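## Task

Roll the yellow die until 3 faces up and the red die until 2 faces up, and leave both lying flat and entirely on the mat; the remaining die must end up entirely off the mat.

## Robot and tools

ROBOT. Two arms, left_arm and right_arm, each on a tilted plate carried by one metal stand between them. Calibrated base positions in the scene frame: left_arm (-0.053, +0.114, +0.231) m, right_arm (-0.032, -0.165, +0.231) m. Each ends in a two-finger gripper. Its fingers point along the gripper's +z axis and close along its x axis. end_effector_position is the point midway between the finger pads; fingertips reach 6.8 mm past it. It only holds things about 22 to 28 mm across, and it never reports whether it holds anything. A block on a post sticks out about 14 cm toward the gripper's -y side and turns with it, so mind it near the table and the other arm.

FRAMES. Scene frame: origin at table-top height midway between the nominal bases, +x away from the robot over the table, +z up, +y toward left_arm (image left/right does not follow the arm names). All reported positions (m), quaternions (wxyz) and velocities (m/s, rad/s) use it. Pose numbers you send are offsets along the current Hand target's own axes, not scene axes. Printed poses can be off by a few cm.

ROW LAYOUT (shared by execute_actions and move). One row is 14 numbers, both arms always included: left dx, dy, dz, rx, ry, rz, left shut, then right dx, dy, dz, rx, ry, rz, right shut. Pose numbers lie in [-1, 1]; 1.0 stands for 0.6 m or 180 degrees; rx, ry, rz form a single rotation vector. They are offsets from that arm's Hand target, never absolute poses. Six zeros asks nothing new of an arm. shut above 0.01 closes with full force; 0.01 or less opens fully; nothing in between. Keep resending the current shut value (0 is itself an open command). Grippers start open.

execute_actions: actions is a list of actions; each action is a list of up to 15 rows, one per 1/30 s step; a shorter action repeats its last row to step 15. Every row in an action is measured from the Hand target at the start of that action, so repeating an offset in a later action moves further. cameras: list of names, ["all"], or []; by default images come only with an empty actions list (which also shows the scene number and task).

move: target is one row or a list of up to 15 rows; every row is an offset from the Hand targets at the move's start, not from the previous row. Straight-line paths, ending together, capped at 10 s. speed: m/s, 0.002 to 3.6, default 0.25 (turns up to twice that in rad/s), one value or one per target. blend: metres of corner rounding per target, default 0 (stop at each). stop_force: N, 3 to 120, one value for both arms; an arm's path ends when its wrist senses that much push against its motion, then it backs to its pre-contact pose, which becomes its Hand target. Not reliable while the gripper turns; omit it when moving away from something pressed; with it all rows need the same shut values. zero (with stop_force, default true) rezeroes the sensor first. blocking=false returns after 0.5 s while the move runs (not with stop_force). The result adds a move: line: done, off_target, moving, held or fault, plus limits such as paced (pose clipped) or held (steps withheld). done does not prove nothing was touched or shifted.

wait: seconds 0 to 3600; lets the scene run. stop: brakes a running move. zoom_image: camera plus region [x0, y0, x1, y1] in pixels, at most 504 by 504, on that camera's newest image. zero_wrist_force: arm = left_arm or right_arm. finished_scene: scene = the current scene's number; irreversible, so call only when the dice are settled as required.

Cameras: cam_head_left, cam_head_right, cam_high, cam_low, cam_left_wrist, cam_right_wrist, all 672x504.

RESULTS. Per arm: end_effector_position, end_effector_quat_wxyz, velocities (omitted when joints are still), Hand target (last commanded pose after clipping; next offsets start there), Tool commands, joint positions/torques, Wrist force and Wrist torque in gripper axes plus a line with the peak since last shown, motor temperatures. The gripper often rests short of Hand target; send the gap as an offset if needed.

CAUTIONS. Orientation commands are clipped to 32 degrees from the measured one per step, so turn in stages. Arms are stiff: aiming even slightly past a firm contact can fault. A torque fault (wrist limits about 16.4 N m) or a net force near 150 N stops that arm for 10 s; excessive deviation from the planned path also counts. Motors above 70 °C show MOTOR HOT; at 85 °C the arm brakes for 30 s or more. A clearance check blocks arm-to-arm approach but not always; any arm-to-arm hit or gripping the other arm's fingers can end the scene. Avoid paths near an arm's own base (elbow can swing) and nearly straight arms at speed. Faster touches hit harder. Never drop, throw or slam a die, and never let anything fall off or be left off the table. Release dice only when they are still, and loose objects may occasionally get nudged, so check before finishing.

Each tool is called after ">>>" as name(argument=value, ...), one argument or row to a line, values as JSON.

## Session

>>> execute_actions(
  actions=[],
)

Scene clock: 0.00 s.
left_arm: end_effector_position=(+0.5994, +0.1540, +0.2765) end_effector_quat_wxyz=(-0.099, +0.914, +0.070, +0.388) | right_arm: end_effector_position=(+0.7948, +0.0013, +0.2614) end_effector_quat_wxyz=(-0.184, +0.726, +0.469, +0.467)
Joint positions: left_arm=[-0.891 -1.261 2.066 2.029 -0.233 2.43] | right_arm=[3.78 -2.028 -1.615 0.024 1.395 0.443]
Joint velocities: within noise
Joint torques (N m): no reading
Motor temperatures (°C): left_arm=[29 30 33 37 35 42] | right_arm=[34 29 37 43 40 31]
Wrist force (N): no reading
Wrist torque (N m): no reading
Wrist force, peak (N): no reading
Hand target: left_arm +0.5994, +0.1540, +0.2765; -0.099, +0.914, +0.070, +0.388 | right_arm +0.7948, +0.0013, +0.2614; -0.184, +0.726, +0.469, +0.467
Tool commands: left_gripper/shut=+0.0 right_gripper/shut=+0.0

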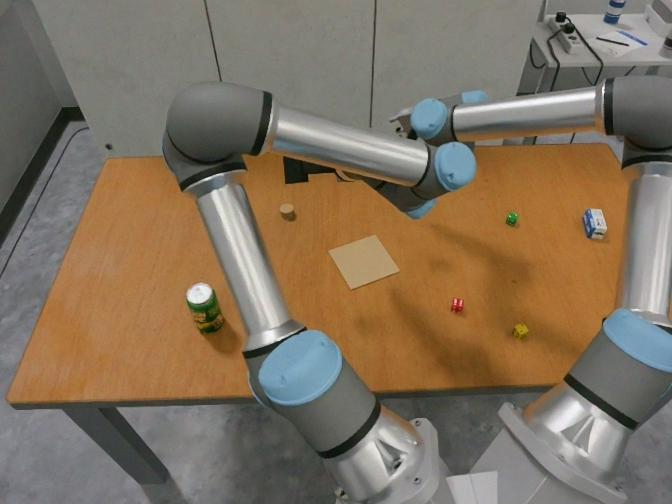

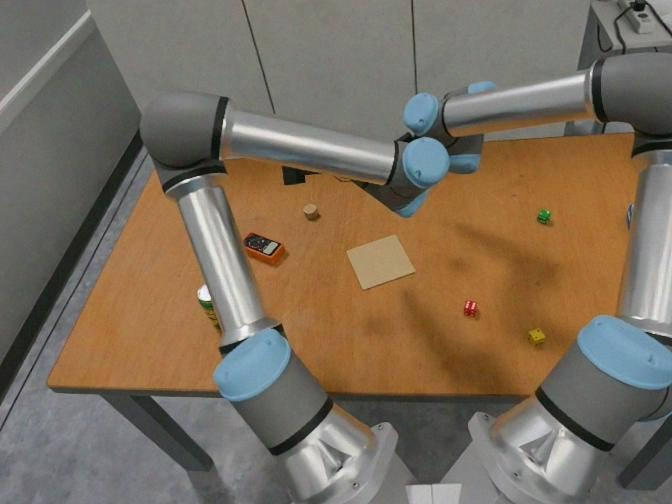

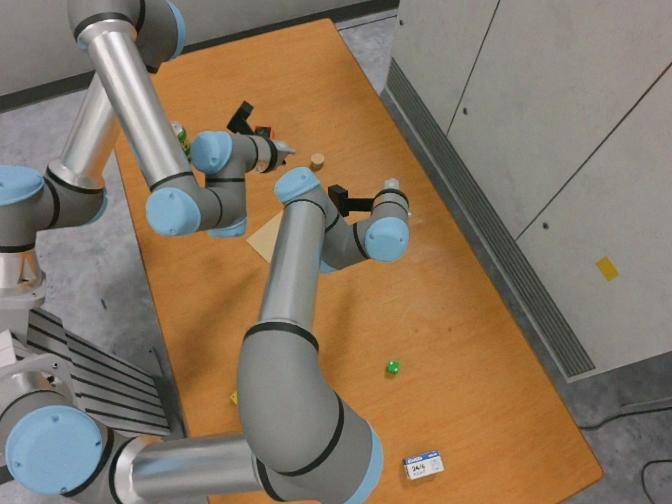

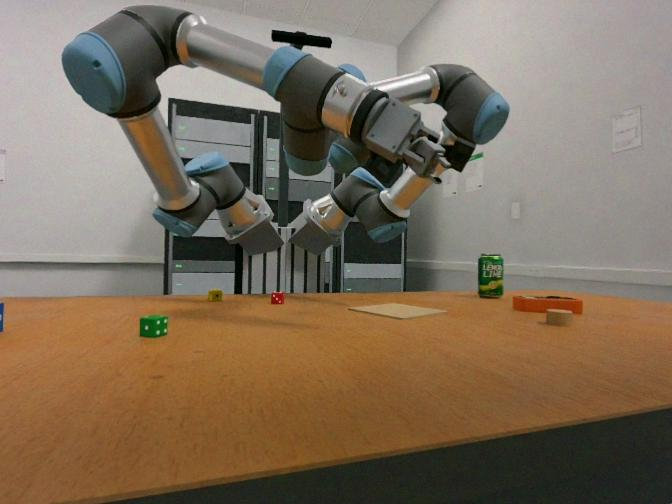

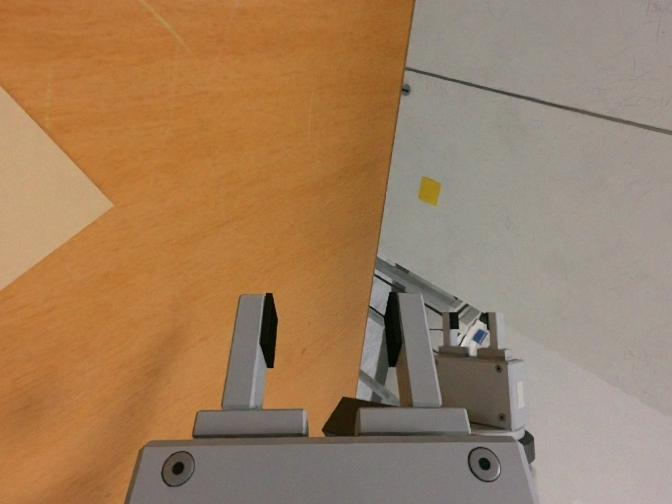

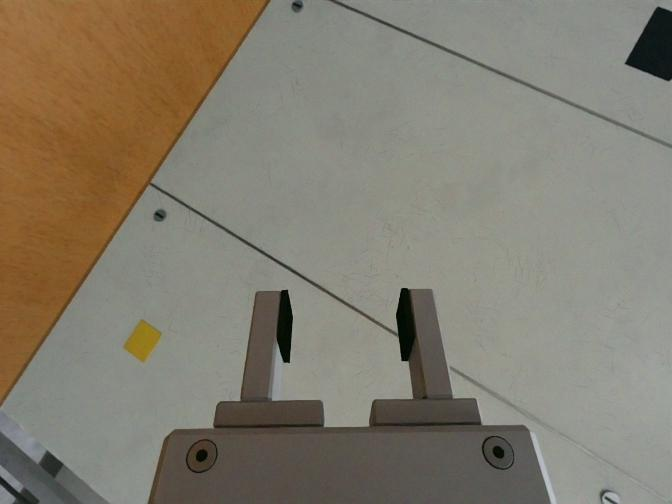

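>>> zoom_image(
  camera="cam_head_left",
  region=[430, 280, 550, 370],
)

>>> zoom_image(
  camera="cam_head_right",
  region=[440, 280, 560, 370],
)

>>> zoom_image(
  camera="cam_low",
  region=[190, 270, 310, 330],
)

Scaled by 4.200 from the camera's image (finer frame: 960x720).

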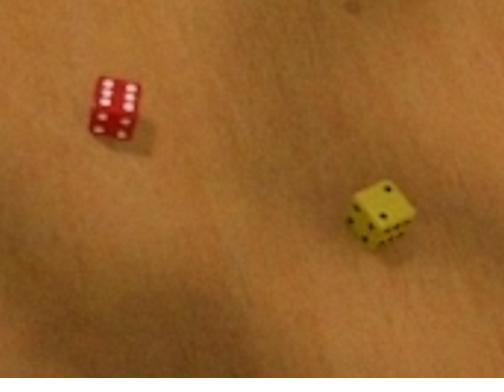

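Scaled by 4.200 from the camera's image (finer frame: 960x720).

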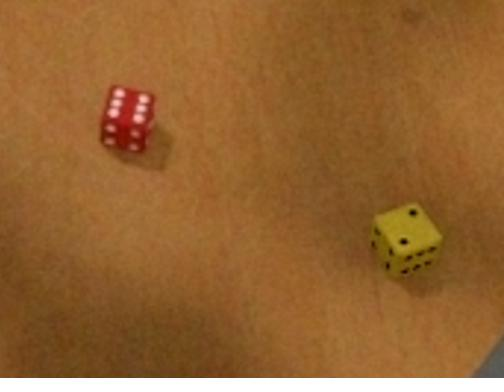

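Scaled by 4.200 from the camera's image (finer frame: 960x720).

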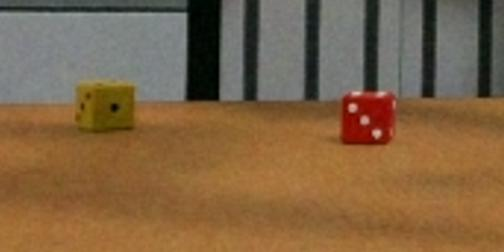

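>>> move(
  target=[0,0,0,0,0,0,0,-0.0847,-0.364,-0.501,0.0495,-0.331,0.0287,0],
  speed=0.4,
  cameras=["cam_right_wrist","cam_head_left","cam_left_wrist"],
)

Scene clock: 5.90 s.
left_arm: end_effector_position=(+0.5994, +0.1540, +0.2765) end_effector_quat_wxyz=(-0.099, +0.914, +0.070, +0.388) | right_arm: end_effector_position=(+0.6282, -0.0624, +0.2936) end_effector_quat_wxyz=(-0.091, +0.818, +0.503, +0.265)
Joint positions: left_arm=[-0.891 -1.261 2.066 2.029 -0.233 2.43] | right_arm=[4.042 -1.63 -2.065 -0.382 0.824 0.832]
Joint torques (N m): left_arm=[-23.26 -15.11 -8.97 0.45 -0.46 0.27] | right_arm=[5.43 -4.89 26.12 3.83 3.01 -2.33]
Wrist force (N): left_arm=[-0.1 -0.2 0.3] | right_arm=[-1.5 0.2 -0.4]
Wrist torque (N m): left_arm=[-0.02 0.01 0.00] | right_arm=[0.14 0.21 0.01]
Wrist force, peak (N): left_arm=[-0.4 0.1 -0.3] | right_arm=[-0.4 -4.5 3.3]
Hand target: left_arm +0.5994, +0.1540, +0.2765; -0.099, +0.914, +0.070, +0.388 | right_arm +0.6282, -0.0624, +0.2936; -0.091, +0.818, +0.503, +0.266 (not the last commanded pose)
Off the commanded pose: left_arm 0.000 m, 0 deg | right_arm 0.194 m, 33 deg.
move: held (right_arm; a check stopped the path); limits=held
pose unreachable (right arm): on one or more control steps of this call, first in action 0 (counted from 0), this arm could not follow its commanded pose, so it was not sent that pose on those steps. It may still have moved: this result reports where it is.
cause: moving toward the commanded pose would bring a part of the arm too close to another arm (this arm's gripper and a part of the left arm just beyond its joint 4 (wrist 1), at the place that arm is still heading or pushing toward).
Images, in order (width x height): cam_head_left 672x504, cam_left_wrist 672x504, cam_right_wrist 672x504.

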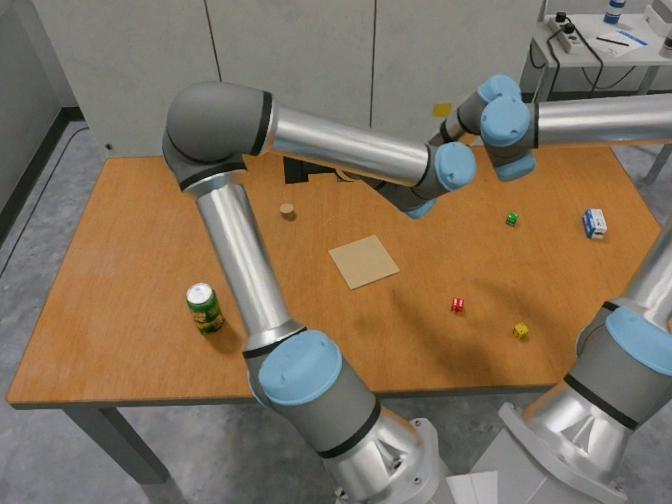

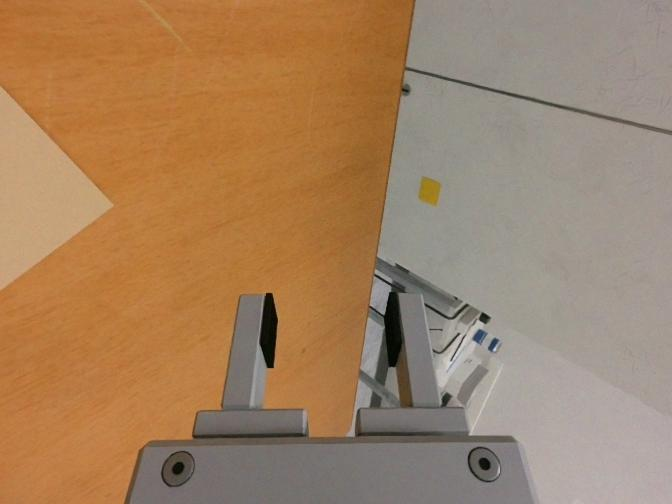

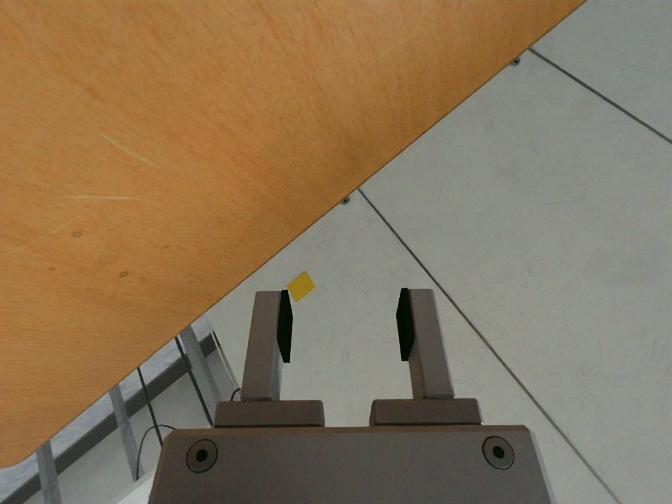

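>>> move(
  target=[0,-0.375,-0.128,-0.065,-0.254,0.046,0,0,0,0,0,0,0,0],
  speed=0.4,
  cameras=[],
)

>>> move(
  target=[0,0,0,0,0,0,0,-0.161,-0.197,-0.2,0.035,-0.178,0.017,0],
  speed=0.4,
  cameras=["cam_right_wrist","cam_head_left","cam_left_wrist"],
)

Scene clock: 11.63 s.
left_arm: end_effector_position=(+0.4999, +0.3543, +0.3570) end_effector_quat_wxyz=(+0.000, +1.000, +0.000, +0.000) | right_arm: end_effector_position=(+0.6282, -0.0624, +0.2936) end_effector_quat_wxyz=(-0.091, +0.818, +0.503, +0.266)
Joint positions: left_arm=[-0.897 -1.721 1.647 1.821 0.695 3.744] | right_arm=[4.042 -1.63 -2.065 -0.381 0.824 0.832]
Joint torques (N m): left_arm=[-1.98 3.63 -23.19 -0.74 1.47 1.82] | right_arm=[5.32 -5.28 19.33 3.72 2.94 -2.24]
Wrist force (N): left_arm=[-1.8 0.7 -0.8] | right_arm=[-0.9 0.0 -0.6]
Wrist torque (N m): left_arm=[0.10 0.00 -0.21] | right_arm=[0.13 0.16 0.01]
Wrist force, peak (N): left_arm=[-0.7 -4.1 -0.3] | right_arm=[-1.6 0.0 -0.7]
Hand target: left_arm +0.4999, +0.3543, +0.3570; +0.000, +1.000, +0.000, +0.000 | right_arm +0.6282, -0.0624, +0.2936; -0.091, +0.818, +0.503, +0.266
Off the commanded pose: left_arm 0.000 m, 0 deg | right_arm 0.000 m, 0 deg.
move: done; limits=paced

Scene clock: 13.37 s.
left_arm: end_effector_position=(+0.4999, +0.3543, +0.3570) end_effector_quat_wxyz=(+0.000, +1.000, +0.000, +0.000) | right_arm: end_effector_position=(+0.4501, -0.1305, +0.3299) end_effector_quat_wxyz=(+0.000, +0.866, +0.500, +0.000)
Joint positions: left_arm=[-0.897 -1.721 1.647 1.821 0.695 3.744] | right_arm=[4.351 -1.319 -2.106 -1.789 0.801 1.928]
Joint torques (N m): left_arm=[-0.4 -5.62 -22.55 -0.63 1.64 1.62] | right_arm=[24.66 -22.98 29.22 0.57 2.54 2.39]
Wrist force (N): left_arm=[-1.8 0.2 -0.8] | right_arm=[-2.5 -0.6 -0.2]
Wrist torque (N m): left_arm=[0.05 0.00 -0.22] | right_arm=[0.12 0.39 -0.33]
Wrist force, peak (N): left_arm=[-2.1 0.4 -1.2] | right_arm=[-2.3 2.8 -2.1]
Hand target: left_arm +0.4999, +0.3543, +0.3570; +0.000, +1.000, +0.000, +0.000 | right_arm +0.4501, -0.1305, +0.3299; +0.000, +0.866, +0.500, +0.000
Off the commanded pose: left_arm 0.000 m, 0 deg | right_arm 0.000 m, 0 deg.
move: done
Images, in order (width x height): cam_head_left 672x504, cam_left_wrist 672x504, cam_right_wrist 672x504.

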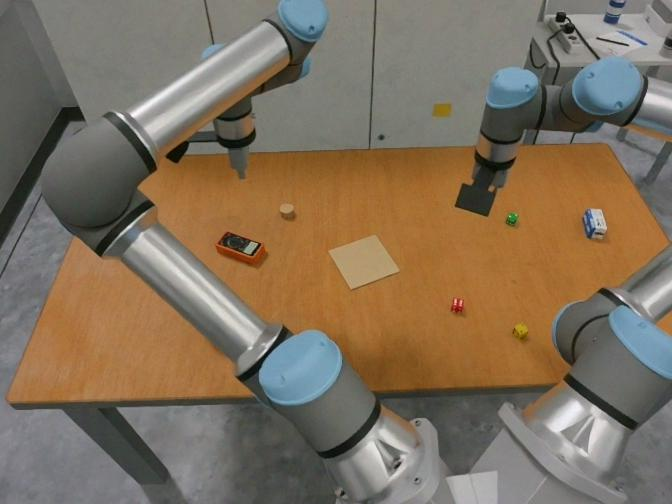

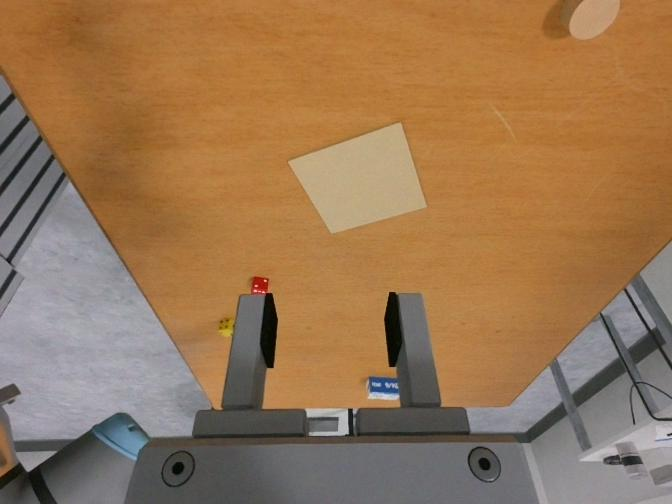

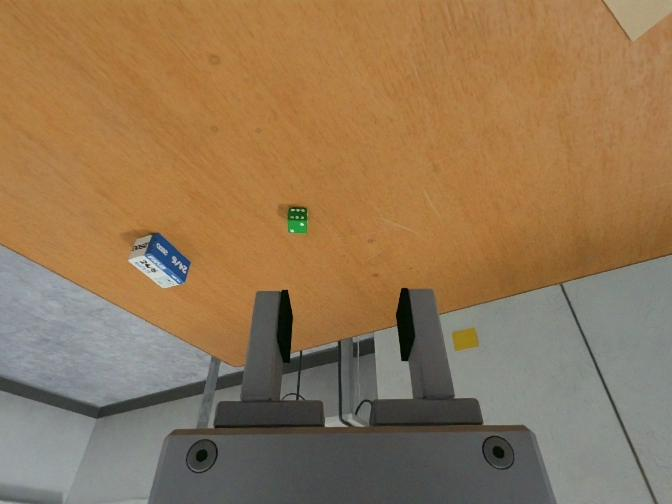

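>>> move(
  target=[-0.2,0.13,0.2,0,0,0,0,0,0,0,0,0,0,0],
  speed=0.4,
  cameras=["cam_left_wrist"],
)

>>> zoom_image(
  camera="cam_left_wrist",
  region=[180, 230, 400, 395],
)

Scene clock: 19.47 s.
left_arm: end_effector_position=(+0.3800, +0.2763, +0.2370) end_effector_quat_wxyz=(+0.000, +1.000, +0.000, +0.000) | right_arm: end_effector_position=(+0.4501, -0.1305, +0.3299) end_effector_quat_wxyz=(+0.000, +0.866, +0.500, +0.000)
Joint positions: left_arm=[-0.894 -1.735 2.136 1.343 0.694 3.749] | right_arm=[4.351 -1.319 -2.106 -1.789 0.801 1.928]
Joint torques (N m): left_arm=[1.36 8.18 2.31 -1.09 -1.64 1.65] | right_arm=[23.55 -22.17 29.57 0.24 2.64 2.5]
Wrist force (N): left_arm=[-1.8 0.2 -0.6] | right_arm=[-2.2 -0.6 0.0]
Wrist torque (N m): left_arm=[0.06 0.01 -0.23] | right_arm=[0.13 0.35 -0.33]
Wrist force, peak (N): left_arm=[-3.7 1.4 0.3] | right_arm=[-2.7 -0.7 -0.3]
Hand target: left_arm +0.3800, +0.2763, +0.2370; +0.000, +1.000, +0.000, +0.000 | right_arm +0.4501, -0.1305, +0.3299; +0.000, +0.866, +0.500, +0.000
Off the commanded pose: left_arm 0.000 m, 0 deg | right_arm 0.000 m, 0 deg.
move: done

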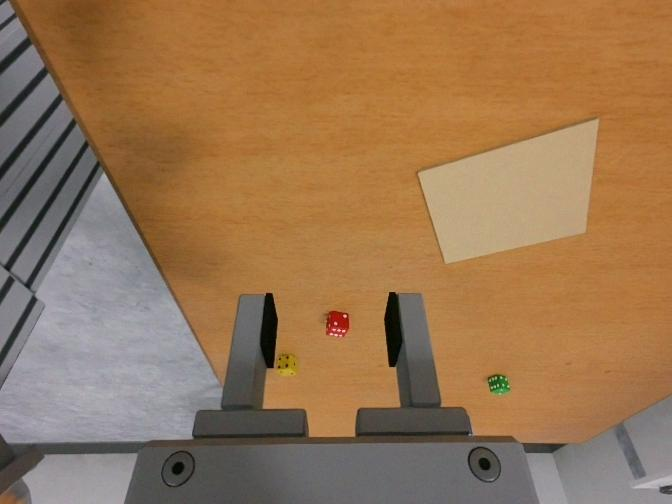

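Scaled by 2.291 from the camera's image (finer frame: 960x720).

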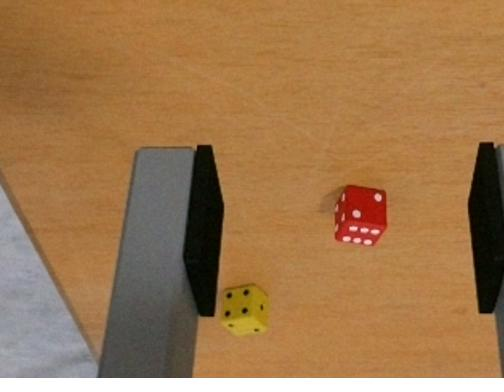

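>>> zoom_image(
  camera="cam_left_wrist",
  region=[315, 300, 360, 345],
)

>>> zoom_image(
  camera="cam_left_wrist",
  region=[265, 340, 310, 385],
)

>>> zoom_image(
  camera="cam_head_left",
  region=[500, 310, 540, 350],
)

Scaled by 11.200 from the camera's image (finer frame: 960x720).

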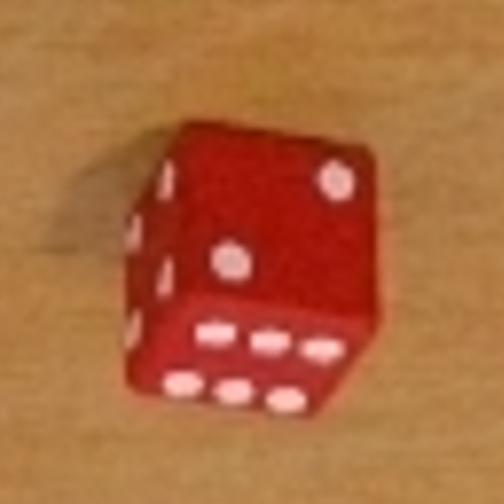

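Scaled by 11.200 from the camera's image (finer frame: 960x720).

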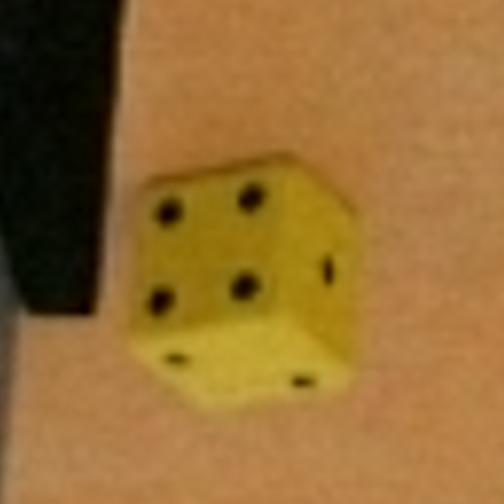

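This scene's latest camera images include none from cam_head_left. They are from: cam_left_wrist. cam_head_left's image comes with the result of a call that names it in "cameras".

>>> move(
  target=[0.117,-0.33,-0.19,0,0,0,0,0,0,0,0,0,0,0],
  speed=0.5,
  cameras=[],
)

>>> move(
  target=[0,0,0,0,0,0,0,0.346,-0.334,0.133,0,0,0.333,0],
  speed=0.4,
  cameras=["cam_right_wrist"],
)

>>> move(
  target=[0,0,0,0,0,0,0,0,0.1667,0,0,0,0,0],
  speed=0.3,
  cameras=["cam_right_wrist","cam_head_right"],
)

Scene clock: 28.10 s.
left_arm: end_effector_position=(+0.4501, +0.4743, +0.3508) end_effector_quat_wxyz=(+0.000, +1.000, +0.000, +0.000) | right_arm: end_effector_position=(+0.4501, -0.1305, +0.3299) end_effector_quat_wxyz=(+0.000, +0.866, +0.500, +0.000)
Joint positions: left_arm=[-0.715 -1.915 1.631 1.811 0.682 4.029] | right_arm=[4.351 -1.319 -2.106 -1.789 0.801 1.928]
Joint torques (N m): left_arm=[7.83 7.47 -22.1 3.83 1.42 1.73] | right_arm=[24.24 -21.45 29.03 0.55 2.74 2.46]
Wrist force (N): left_arm=[-1.9 0.3 -0.8] | right_arm=[-2.4 -0.6 -0.1]
Wrist torque (N m): left_arm=[0.06 -0.01 -0.23] | right_arm=[0.12 0.38 -0.33]
Wrist force, peak (N): left_arm=[-2.0 -1.9 -1.8] | right_arm=[-2.9 -0.9 -0.2]
Hand target: left_arm +0.4501, +0.4743, +0.3509; +0.000, +1.000, +0.000, +0.000 | right_arm +0.4501, -0.1305, +0.3299; +0.000, +0.866, +0.500, +0.000
Off the commanded pose: left_arm 0.000 m, 0 deg | right_arm 0.000 m, 0 deg.
move: done

Scene clock: 30.17 s.
left_arm: end_effector_position=(+0.4501, +0.4743, +0.3509) end_effector_quat_wxyz=(+0.000, +1.000, +0.000, +0.000) | right_arm: end_effector_position=(+0.3801, +0.1493, +0.2499) end_effector_quat_wxyz=(+0.000, +1.000, +0.001, +0.000)
Joint positions: left_arm=[-0.715 -1.915 1.631 1.811 0.683 4.03] | right_arm=[4.403 -2.063 -2.018 -1.176 0.827 3.036]
Joint torques (N m): left_arm=[5.76 7.22 -24.05 3.92 1.46 1.68] | right_arm=[13.42 0.72 28.68 4.01 -2.05 2.44]
Wrist force (N): left_arm=[-1.7 0.5 -1.0] | right_arm=[-2.6 -0.6 -0.2]
Wrist torque (N m): left_arm=[0.07 -0.02 -0.23] | right_arm=[0.14 0.37 -0.34]
Wrist force, peak (N): left_arm=[-2.1 0.3 -1.0] | right_arm=[-3.9 -1.4 1.0]
Hand target: left_arm +0.4501, +0.4743, +0.3509; +0.000, +1.000, +0.000, +0.000 | right_arm +0.3801, +0.1493, +0.2499; +0.000, +1.000, +0.001, +0.000
Off the commanded pose: left_arm 0.000 m, 0 deg | right_arm 0.000 m, 0 deg.
move: done

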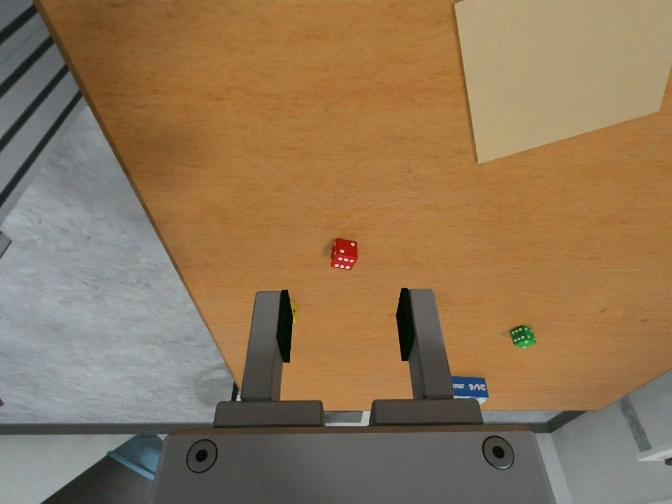

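Scene clock: 31.27 s.
left_arm: end_effector_position=(+0.4501, +0.4743, +0.3509) end_effector_quat_wxyz=(+0.000, +1.000, +0.000, +0.000) | right_arm: end_effector_position=(+0.3803, +0.0494, +0.2500) end_effector_quat_wxyz=(+0.001, +1.000, +0.001, +0.000)
Joint positions: left_arm=[-0.715 -1.915 1.631 1.811 0.683 4.03] | right_arm=[4.385 -1.806 -2.203 -1.234 0.818 3.016]
Joint torques (N m): left_arm=[6.43 7.55 -23.09 3.86 1.45 1.76] | right_arm=[38.24 25.81 0.47 0 2.31 2.13]
Wrist force (N): left_arm=[-1.8 0.4 -1.1] | right_arm=[-2.7 -0.6 -0.3]
Wrist torque (N m): left_arm=[0.06 -0.01 -0.23] | right_arm=[0.16 0.39 -0.15]
Wrist force, peak (N): left_arm=[-2.0 0.2 -1.2] | right_arm=[-2.7 -1.7 -0.4]
Hand target: left_arm +0.4501, +0.4743, +0.3509; +0.000, +1.000, +0.000, +0.000 | right_arm +0.3803, +0.0493, +0.2500; +0.000, +1.000, +0.001, +0.000
Off the commanded pose: left_arm 0.000 m, 0 deg | right_arm 0.000 m, 0 deg.
move: done
Images, in order (width x height): cam_head_right 672x504, cam_right_wrist 672x504.

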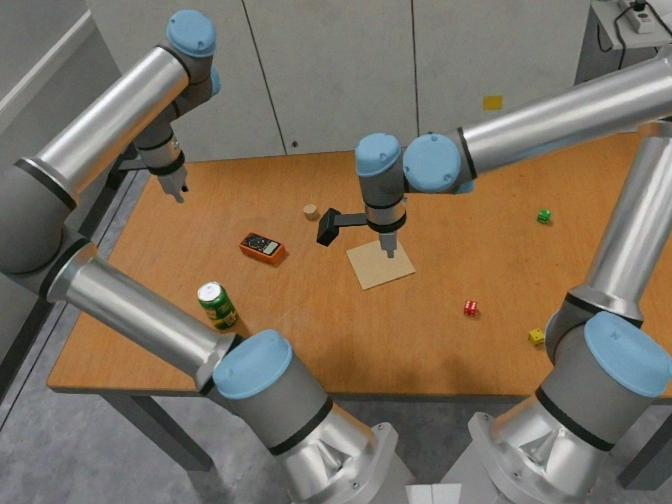

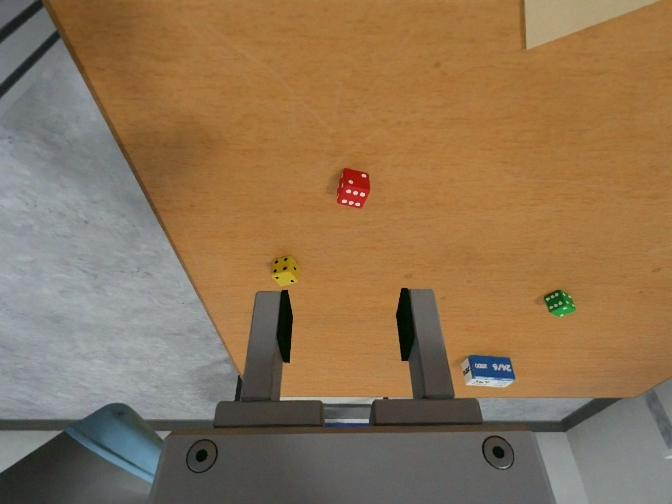

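>>> zoom_image(
  camera="cam_right_wrist",
  region=[330, 160, 380, 210],
)

>>> zoom_image(
  camera="cam_right_wrist",
  region=[260, 245, 310, 295],
)

Scaled by 10.080 from the camera's image (finer frame: 960x720).

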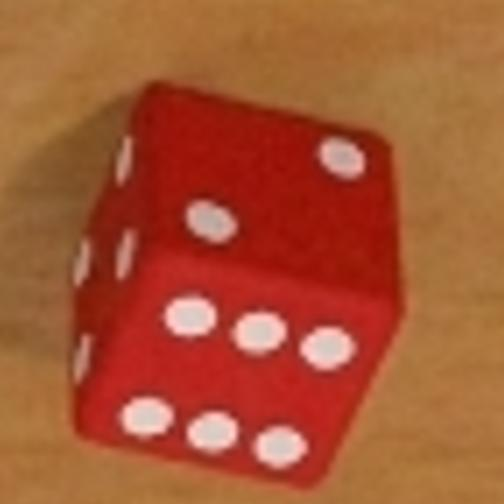

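Scaled by 10.080 from the camera's image (finer frame: 960x720).

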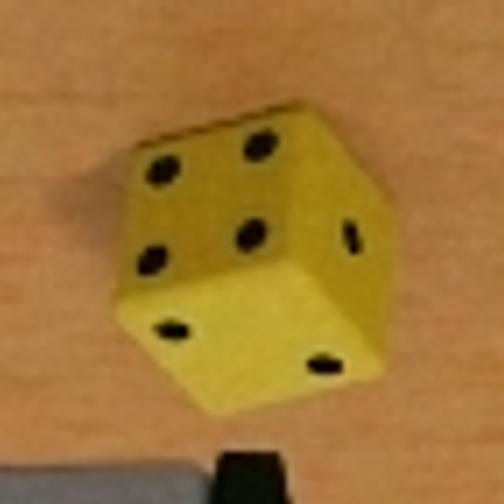

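>>> move(
  target=[0,0,0,0,0,0,0,0.036,0.132,0.255,-0.1107,-0.0136,0.077,0],
  speed=0.3,
  cameras=["cam_right_wrist","cam_low"],
)

Scene clock: 37.20 s.
left_arm: end_effector_position=(+0.4501, +0.4743, +0.3509) end_effector_quat_wxyz=(+0.000, +1.000, +0.000, +0.000) | right_arm: end_effector_position=(+0.4019, -0.0300, +0.0971) end_effector_quat_wxyz=(+0.173, +0.977, -0.119, -0.021)
Joint positions: left_arm=[-0.715 -1.915 1.631 1.811 0.683 4.03] | right_arm=[4.05 -1.985 -2.168 -1.313 0.654 3.243]
Joint torques (N m): left_arm=[7.43 6.48 -23.09 3.73 1.53 1.62] | right_arm=[11.03 -0.19 22.12 -0.21 -2.2 2.33]
Wrist force (N): left_arm=[-1.7 0.5 -0.9] | right_arm=[-2.6 0.3 0.0]
Wrist torque (N m): left_arm=[0.07 -0.01 -0.23] | right_arm=[0.23 0.36 -0.29]
Wrist force, peak (N): left_arm=[-2.1 0.4 -1.0] | right_arm=[-3.2 -1.1 -1.3]
Hand target: left_arm +0.4501, +0.4743, +0.3509; +0.000, +1.000, +0.000, +0.000 | right_arm +0.4019, -0.0300, +0.0971; +0.173, +0.977, -0.119, -0.021
Off the commanded pose: left_arm 0.000 m, 0 deg | right_arm 0.000 m, 0 deg.
move: done
Images, in order (width x height): cam_low 672x504, cam_right_wrist 672x504.

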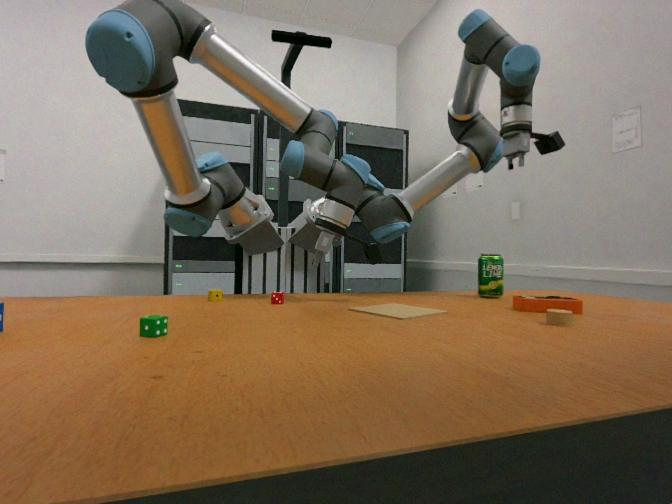

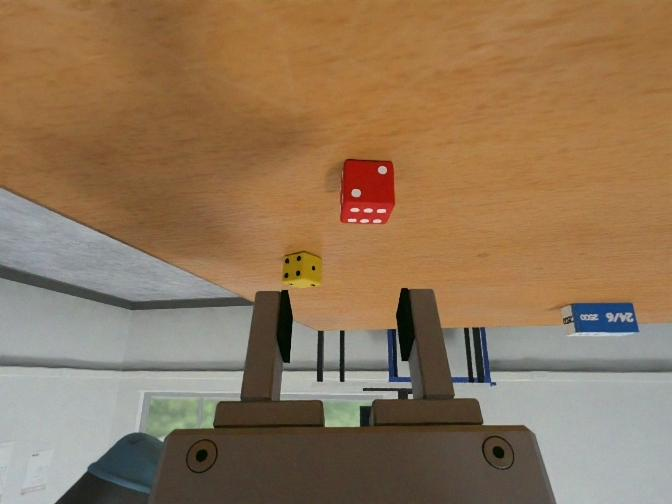

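>>> move(
  target=[0,0,0,0,0,0,0,0.023,0.0065,0.07,0,0,0,0],
  speed=0.15,
  cameras=["cam_right_wrist"],
)

Scene clock: 39.07 s.
left_arm: end_effector_position=(+0.4501, +0.4743, +0.3509) end_effector_quat_wxyz=(+0.000, +1.000, +0.000, +0.000) | right_arm: end_effector_position=(+0.4110, -0.0509, +0.0590) end_effector_quat_wxyz=(+0.173, +0.977, -0.119, -0.021)
Joint positions: left_arm=[-0.715 -1.915 1.631 1.811 0.683 4.03] | right_arm=[3.957 -2.012 -2.19 -1.165 0.594 3.122]
Joint torques (N m): left_arm=[6.17 6.89 -22.95 4.1 1.36 1.67] | right_arm=[9.16 0.16 -5.51 2.92 -2.21 -2.61]
Wrist force (N): left_arm=[-1.7 0.2 -0.8] | right_arm=[-2.6 0.6 0.3]
Wrist torque (N m): left_arm=[0.05 -0.02 -0.23] | right_arm=[0.26 0.36 -0.13]
Wrist force, peak (N): left_arm=[-2.1 0.5 -1.0] | right_arm=[-3.2 0.2 -0.5]
Hand target: left_arm +0.4501, +0.4743, +0.3509; +0.000, +1.000, +0.000, +0.000 | right_arm +0.4110, -0.0509, +0.0590; +0.173, +0.977, -0.119, -0.021
Off the commanded pose: left_arm 0.000 m, 0 deg | right_arm 0.000 m, 0 deg.
move: done

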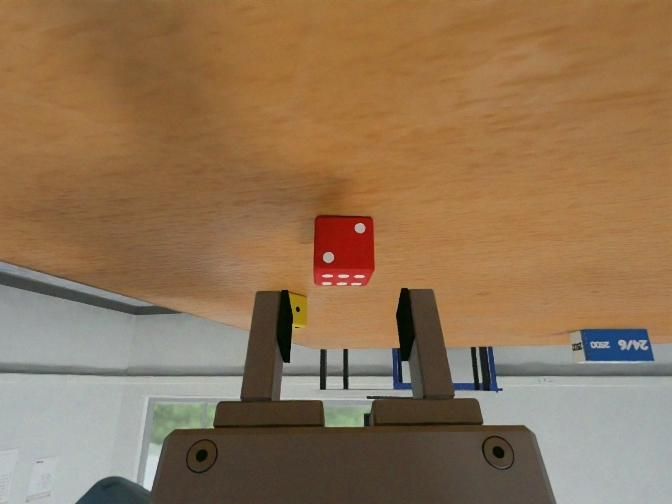

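>>> move(
  target=[0,0,0,0,0,0,0,-0.002,0.003,0.037,0,0,0,0],
  speed=0.12,
  stop_force=12,
  cameras=["cam_right_wrist","cam_low"],
)

>>> zoom_image(
  camera="cam_low",
  region=[190, 220, 390, 330],
)

Scene clock: 41.73 s.
left_arm: end_effector_position=(+0.4501, +0.4743, +0.3509) end_effector_quat_wxyz=(+0.000, +1.000, +0.000, +0.000) | right_arm: end_effector_position=(+0.4076, -0.0596, +0.0387) end_effector_quat_wxyz=(+0.173, +0.977, -0.119, -0.021)
Joint positions: left_arm=[-0.715 -1.915 1.631 1.811 0.683 4.03] | right_arm=[3.917 -2.038 -2.212 -1.068 0.57 3.064]
Joint torques (N m): left_arm=[6.38 6.3 -21.53 3.94 1.47 1.77] | right_arm=[8.86 1.44 -5.61 2.98 -2.3 -2.65]
Wrist force (N): left_arm=[-1.7 0.3 -1.2] | right_arm=[-2.6 0.6 0.0]
Wrist torque (N m): left_arm=[0.05 -0.02 -0.22] | right_arm=[0.27 0.37 -0.11]
Wrist force, peak (N): left_arm=[-2.0 0.5 -1.2] | right_arm=[-2.8 1.0 0.0]
Hand target: left_arm +0.4501, +0.4743, +0.3509; +0.000, +1.000, +0.000, +0.000 | right_arm +0.4076, -0.0596, +0.0387; +0.173, +0.977, -0.119, -0.021
Off the commanded pose: left_arm 0.000 m, 0 deg | right_arm 0.000 m, 0 deg.
move: done
Images, in order (width x height): cam_low 672x504, cam_right_wrist 672x504.

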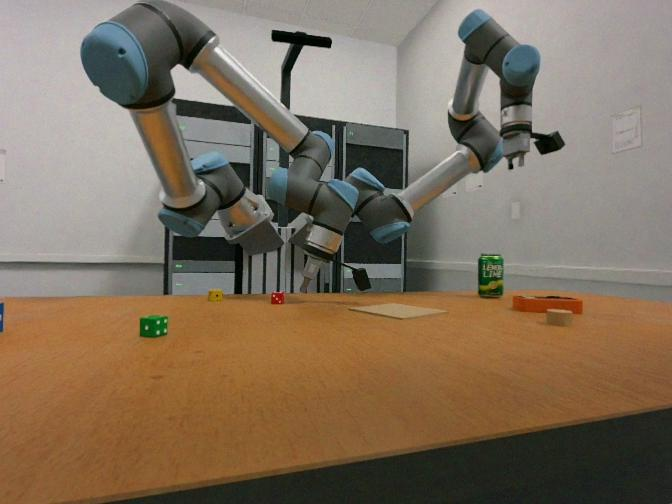

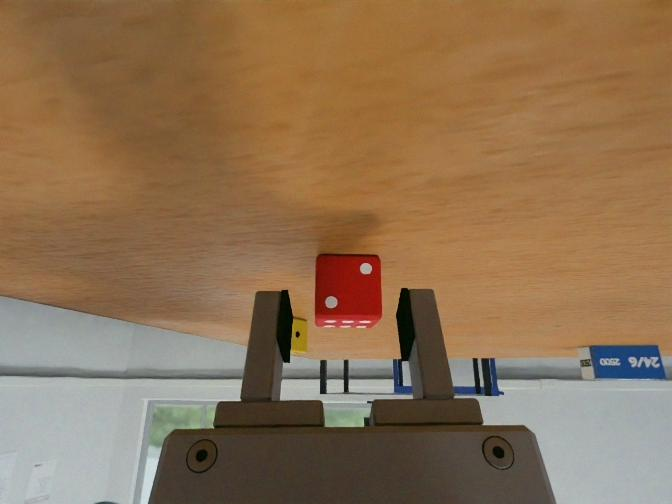

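Scaled by 2.520 from the camera's image (finer frame: 960x720).

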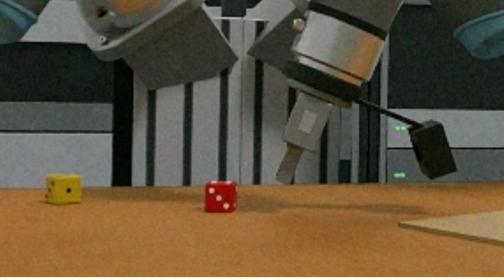

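>>> move(
  target=[0,0,0,0,0,0,0,0.0042,0.0777,0.01,0,0,0,0],
  speed=0.2,
  cameras=["cam_right_wrist","cam_low"],
)

>>> zoom_image(
  camera="cam_low",
  region=[190, 220, 390, 330],
)

Scene clock: 46.10 s.
left_arm: end_effector_position=(+0.4501, +0.4743, +0.3509) end_effector_quat_wxyz=(+0.000, +1.000, +0.000, +0.000) | right_arm: end_effector_position=(+0.3990, -0.1047, +0.0491) end_effector_quat_wxyz=(+0.173, +0.977, -0.119, -0.021)
Joint positions: left_arm=[-0.715 -1.915 1.631 1.811 0.683 4.03] | right_arm=[3.897 -1.919 -2.3 -1.073 0.559 3.032]
Joint torques (N m): left_arm=[6.26 6.54 -23.83 3.58 1.31 1.65] | right_arm=[7.5 37.12 -5.23 -0.37 -2.17 -2.43]
Wrist force (N): left_arm=[-1.8 0.4 -1.1] | right_arm=[-2.5 0.4 -0.1]
Wrist torque (N m): left_arm=[0.06 -0.02 -0.23] | right_arm=[0.24 0.36 -0.09]
Wrist force, peak (N): left_arm=[-2.1 0.3 -0.9] | right_arm=[-2.8 1.3 0.1]
Hand target: left_arm +0.4501, +0.4743, +0.3509; +0.000, +1.000, +0.000, +0.000 | right_arm +0.3990, -0.1047, +0.0491; +0.173, +0.977, -0.119, -0.021
Off the commanded pose: left_arm 0.000 m, 0 deg | right_arm 0.000 m, 0 deg.
move: done
Images, in order (width x height): cam_low 672x504, cam_right_wrist 672x504.

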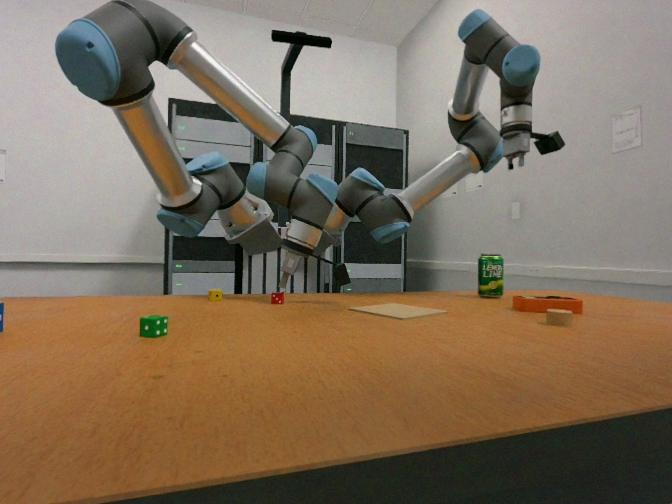

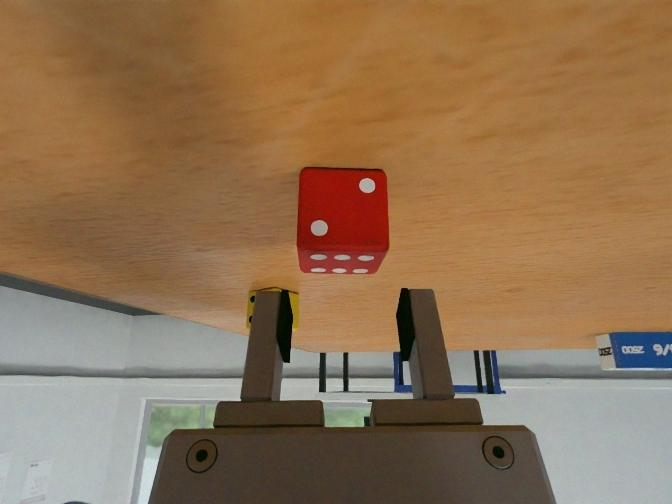

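Scaled by 2.520 from the camera's image (finer frame: 960x720).

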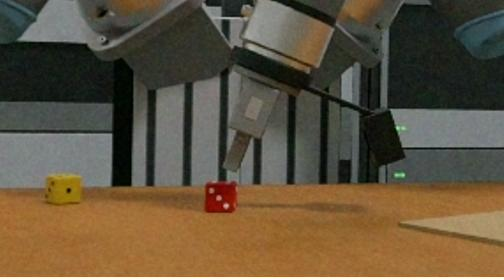

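>>> move(
  target=[0,0,0,0,0,0,0,0,0,0.055,0,0,0,0],
  speed=0.1,
  stop_force=10,
  cameras=["cam_right_wrist","cam_low"],
)

>>> zoom_image(
  camera="cam_low",
  region=[190, 220, 390, 330],
)

Scene clock: 48.23 s.
left_arm: end_effector_position=(+0.4501, +0.4743, +0.3509) end_effector_quat_wxyz=(+0.000, +1.000, +0.000, +0.000) | right_arm: end_effector_position=(+0.3963, -0.1157, +0.0181) end_effector_quat_wxyz=(+0.173, +0.977, -0.119, -0.021)
Joint positions: left_arm=[-0.715 -1.915 1.631 1.811 0.683 4.03] | right_arm=[3.829 -1.978 -2.32 -0.895 0.524 2.918]
Joint torques (N m): left_arm=[6.97 8.1 -22.25 4.06 1.21 1.51] | right_arm=[7.37 0.45 -6.35 3.08 -2.48 -2.57]
Wrist force (N): left_arm=[-1.8 0.3 -0.7] | right_arm=[-2.7 0.7 -0.6]
Wrist torque (N m): left_arm=[0.05 -0.01 -0.23] | right_arm=[0.26 0.39 -0.10]
Wrist force, peak (N): left_arm=[-1.9 0.6 -1.1] | right_arm=[-3.3 0.6 -0.5]
Hand target: left_arm +0.4501, +0.4743, +0.3509; +0.000, +1.000, +0.000, +0.000 | right_arm +0.3963, -0.1157, +0.0181; +0.173, +0.977, -0.119, -0.021
Off the commanded pose: left_arm 0.000 m, 0 deg | right_arm 0.000 m, 0 deg.
move: done
Images, in order (width x height): cam_low 672x504, cam_right_wrist 672x504.

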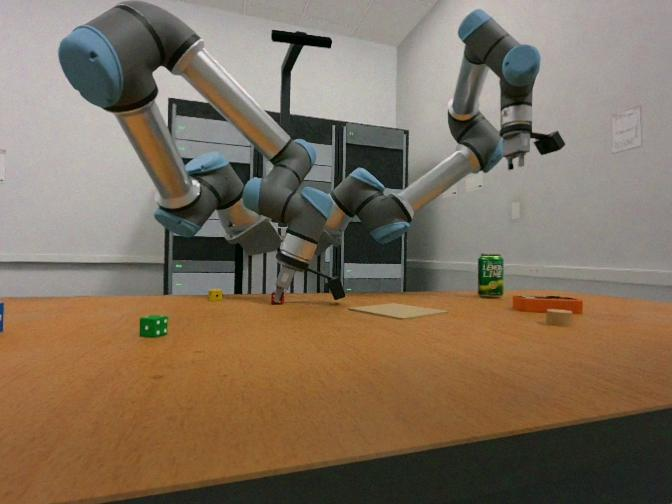

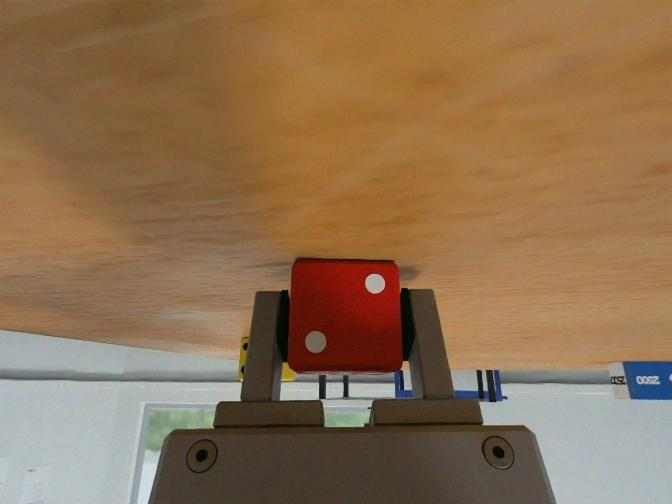

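Scaled by 2.520 from the camera's image (finer frame: 960x720).

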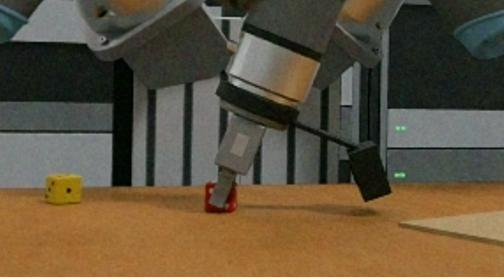

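>>> execute_actions(
  actions=[
    [[0,0,0,0,0,0,0,0,0,0,0,0,0,1]],
  ],
)

>>> move(
  target=[
    [0,0,0,0,0,0,0,0,0.0456,-0.125,0,0,0,1],
    [0,0,0,0,0,0,0,0.224,-0.383,-0.267,0.489,0,0,1],
  ],
  speed=0.35,
  blend=[0.03,0],
  cameras=["cam_right_wrist","cam_head_left","cam_low"],
)

Scene clock: 50.63 s.
left_arm: end_effector_position=(+0.4501, +0.4743, +0.3509) end_effector_quat_wxyz=(+0.000, +1.000, +0.000, +0.000) | right_arm: end_effector_position=(+0.3963, -0.1157, +0.0181) end_effector_quat_wxyz=(+0.173, +0.977, -0.119, -0.021)
Joint positions: left_arm=[-0.715 -1.915 1.631 1.811 0.683 4.03] | right_arm=[3.829 -1.978 -2.32 -0.895 0.524 2.918]
Joint torques (N m): left_arm=[7 7 -22.63 3.67 1.18 1.56] | right_arm=[7.04 1.54 -6.6 1.71 -0.21 -1.94]
Wrist force (N): left_arm=[-1.6 0.5 -0.8] | right_arm=[-2.8 1.2 -2.1]
Wrist torque (N m): left_arm=[0.08 -0.03 -0.23] | right_arm=[0.24 0.42 -0.08]
Wrist force, peak (N): left_arm=[-2.0 0.8 -0.8] | right_arm=[-2.8 1.4 -2.4]
Hand target: left_arm +0.4501, +0.4743, +0.3509; +0.000, +1.000, +0.000, +0.000 | right_arm +0.3963, -0.1157, +0.0181; +0.173, +0.977, -0.119, -0.021
Off the commanded pose: left_arm 0.000 m, 0 deg | right_arm 0.000 m, 0 deg.

Scene clock: 53.80 s.
left_arm: end_effector_position=(+0.4501, +0.4743, +0.3509) end_effector_quat_wxyz=(+0.000, +1.000, +0.000, +0.000) | right_arm: end_effector_position=(+0.5918, +0.1148, +0.0896) end_effector_quat_wxyz=(-0.555, +0.823, -0.100, +0.068)
Joint positions: left_arm=[-0.715 -1.915 1.631 1.811 0.683 4.03] | right_arm=[3.669 -2.333 -1.888 0.371 1.774 1.978]
Joint torques (N m): left_arm=[6.8 5.32 -22.93 3.83 1.01 1.85] | right_arm=[13.89 10.75 15.88 4.1 4.3 -2.66]
Wrist force (N): left_arm=[-1.7 0.6 -1.0] | right_arm=[-1.6 -1.8 0.6]
Wrist torque (N m): left_arm=[0.08 -0.02 -0.23] | right_arm=[-0.31 0.21 -0.25]
Wrist force, peak (N): left_arm=[-2.0 0.6 -1.1] | right_arm=[-2.4 0.7 -2.6]
Hand target: left_arm +0.4501, +0.4743, +0.3509; +0.000, +1.000, +0.000, +0.000 | right_arm +0.5918, +0.1149, +0.0896; -0.555, +0.823, -0.100, +0.068
Off the commanded pose: left_arm 0.000 m, 0 deg | right_arm 0.000 m, 0 deg.
move: done
Images, in order (width x height): cam_head_left 672x504, cam_low 672x504, cam_right_wrist 672x504.

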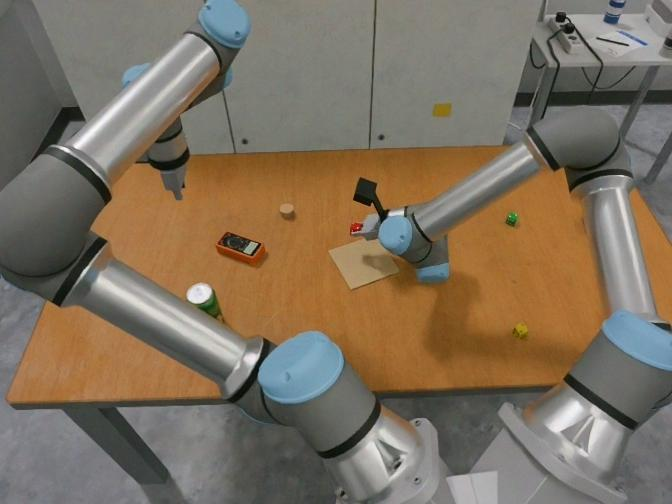

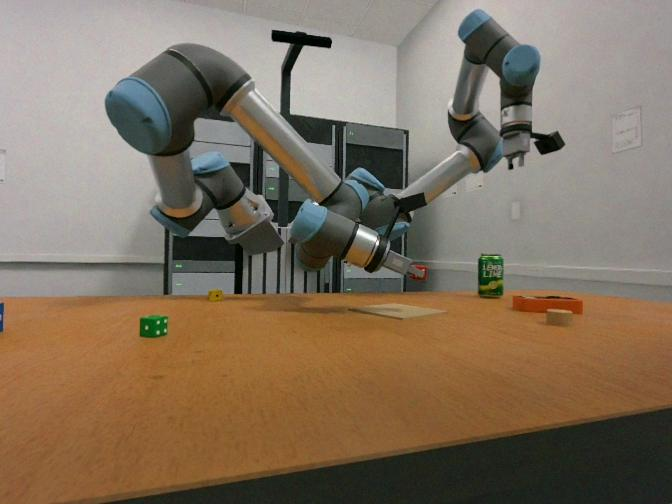

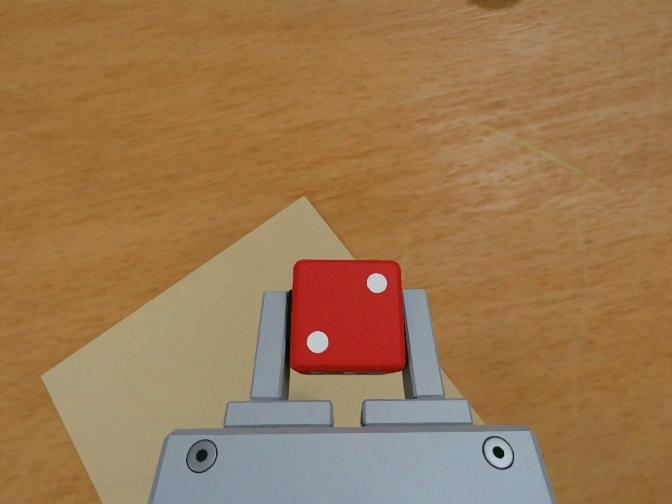

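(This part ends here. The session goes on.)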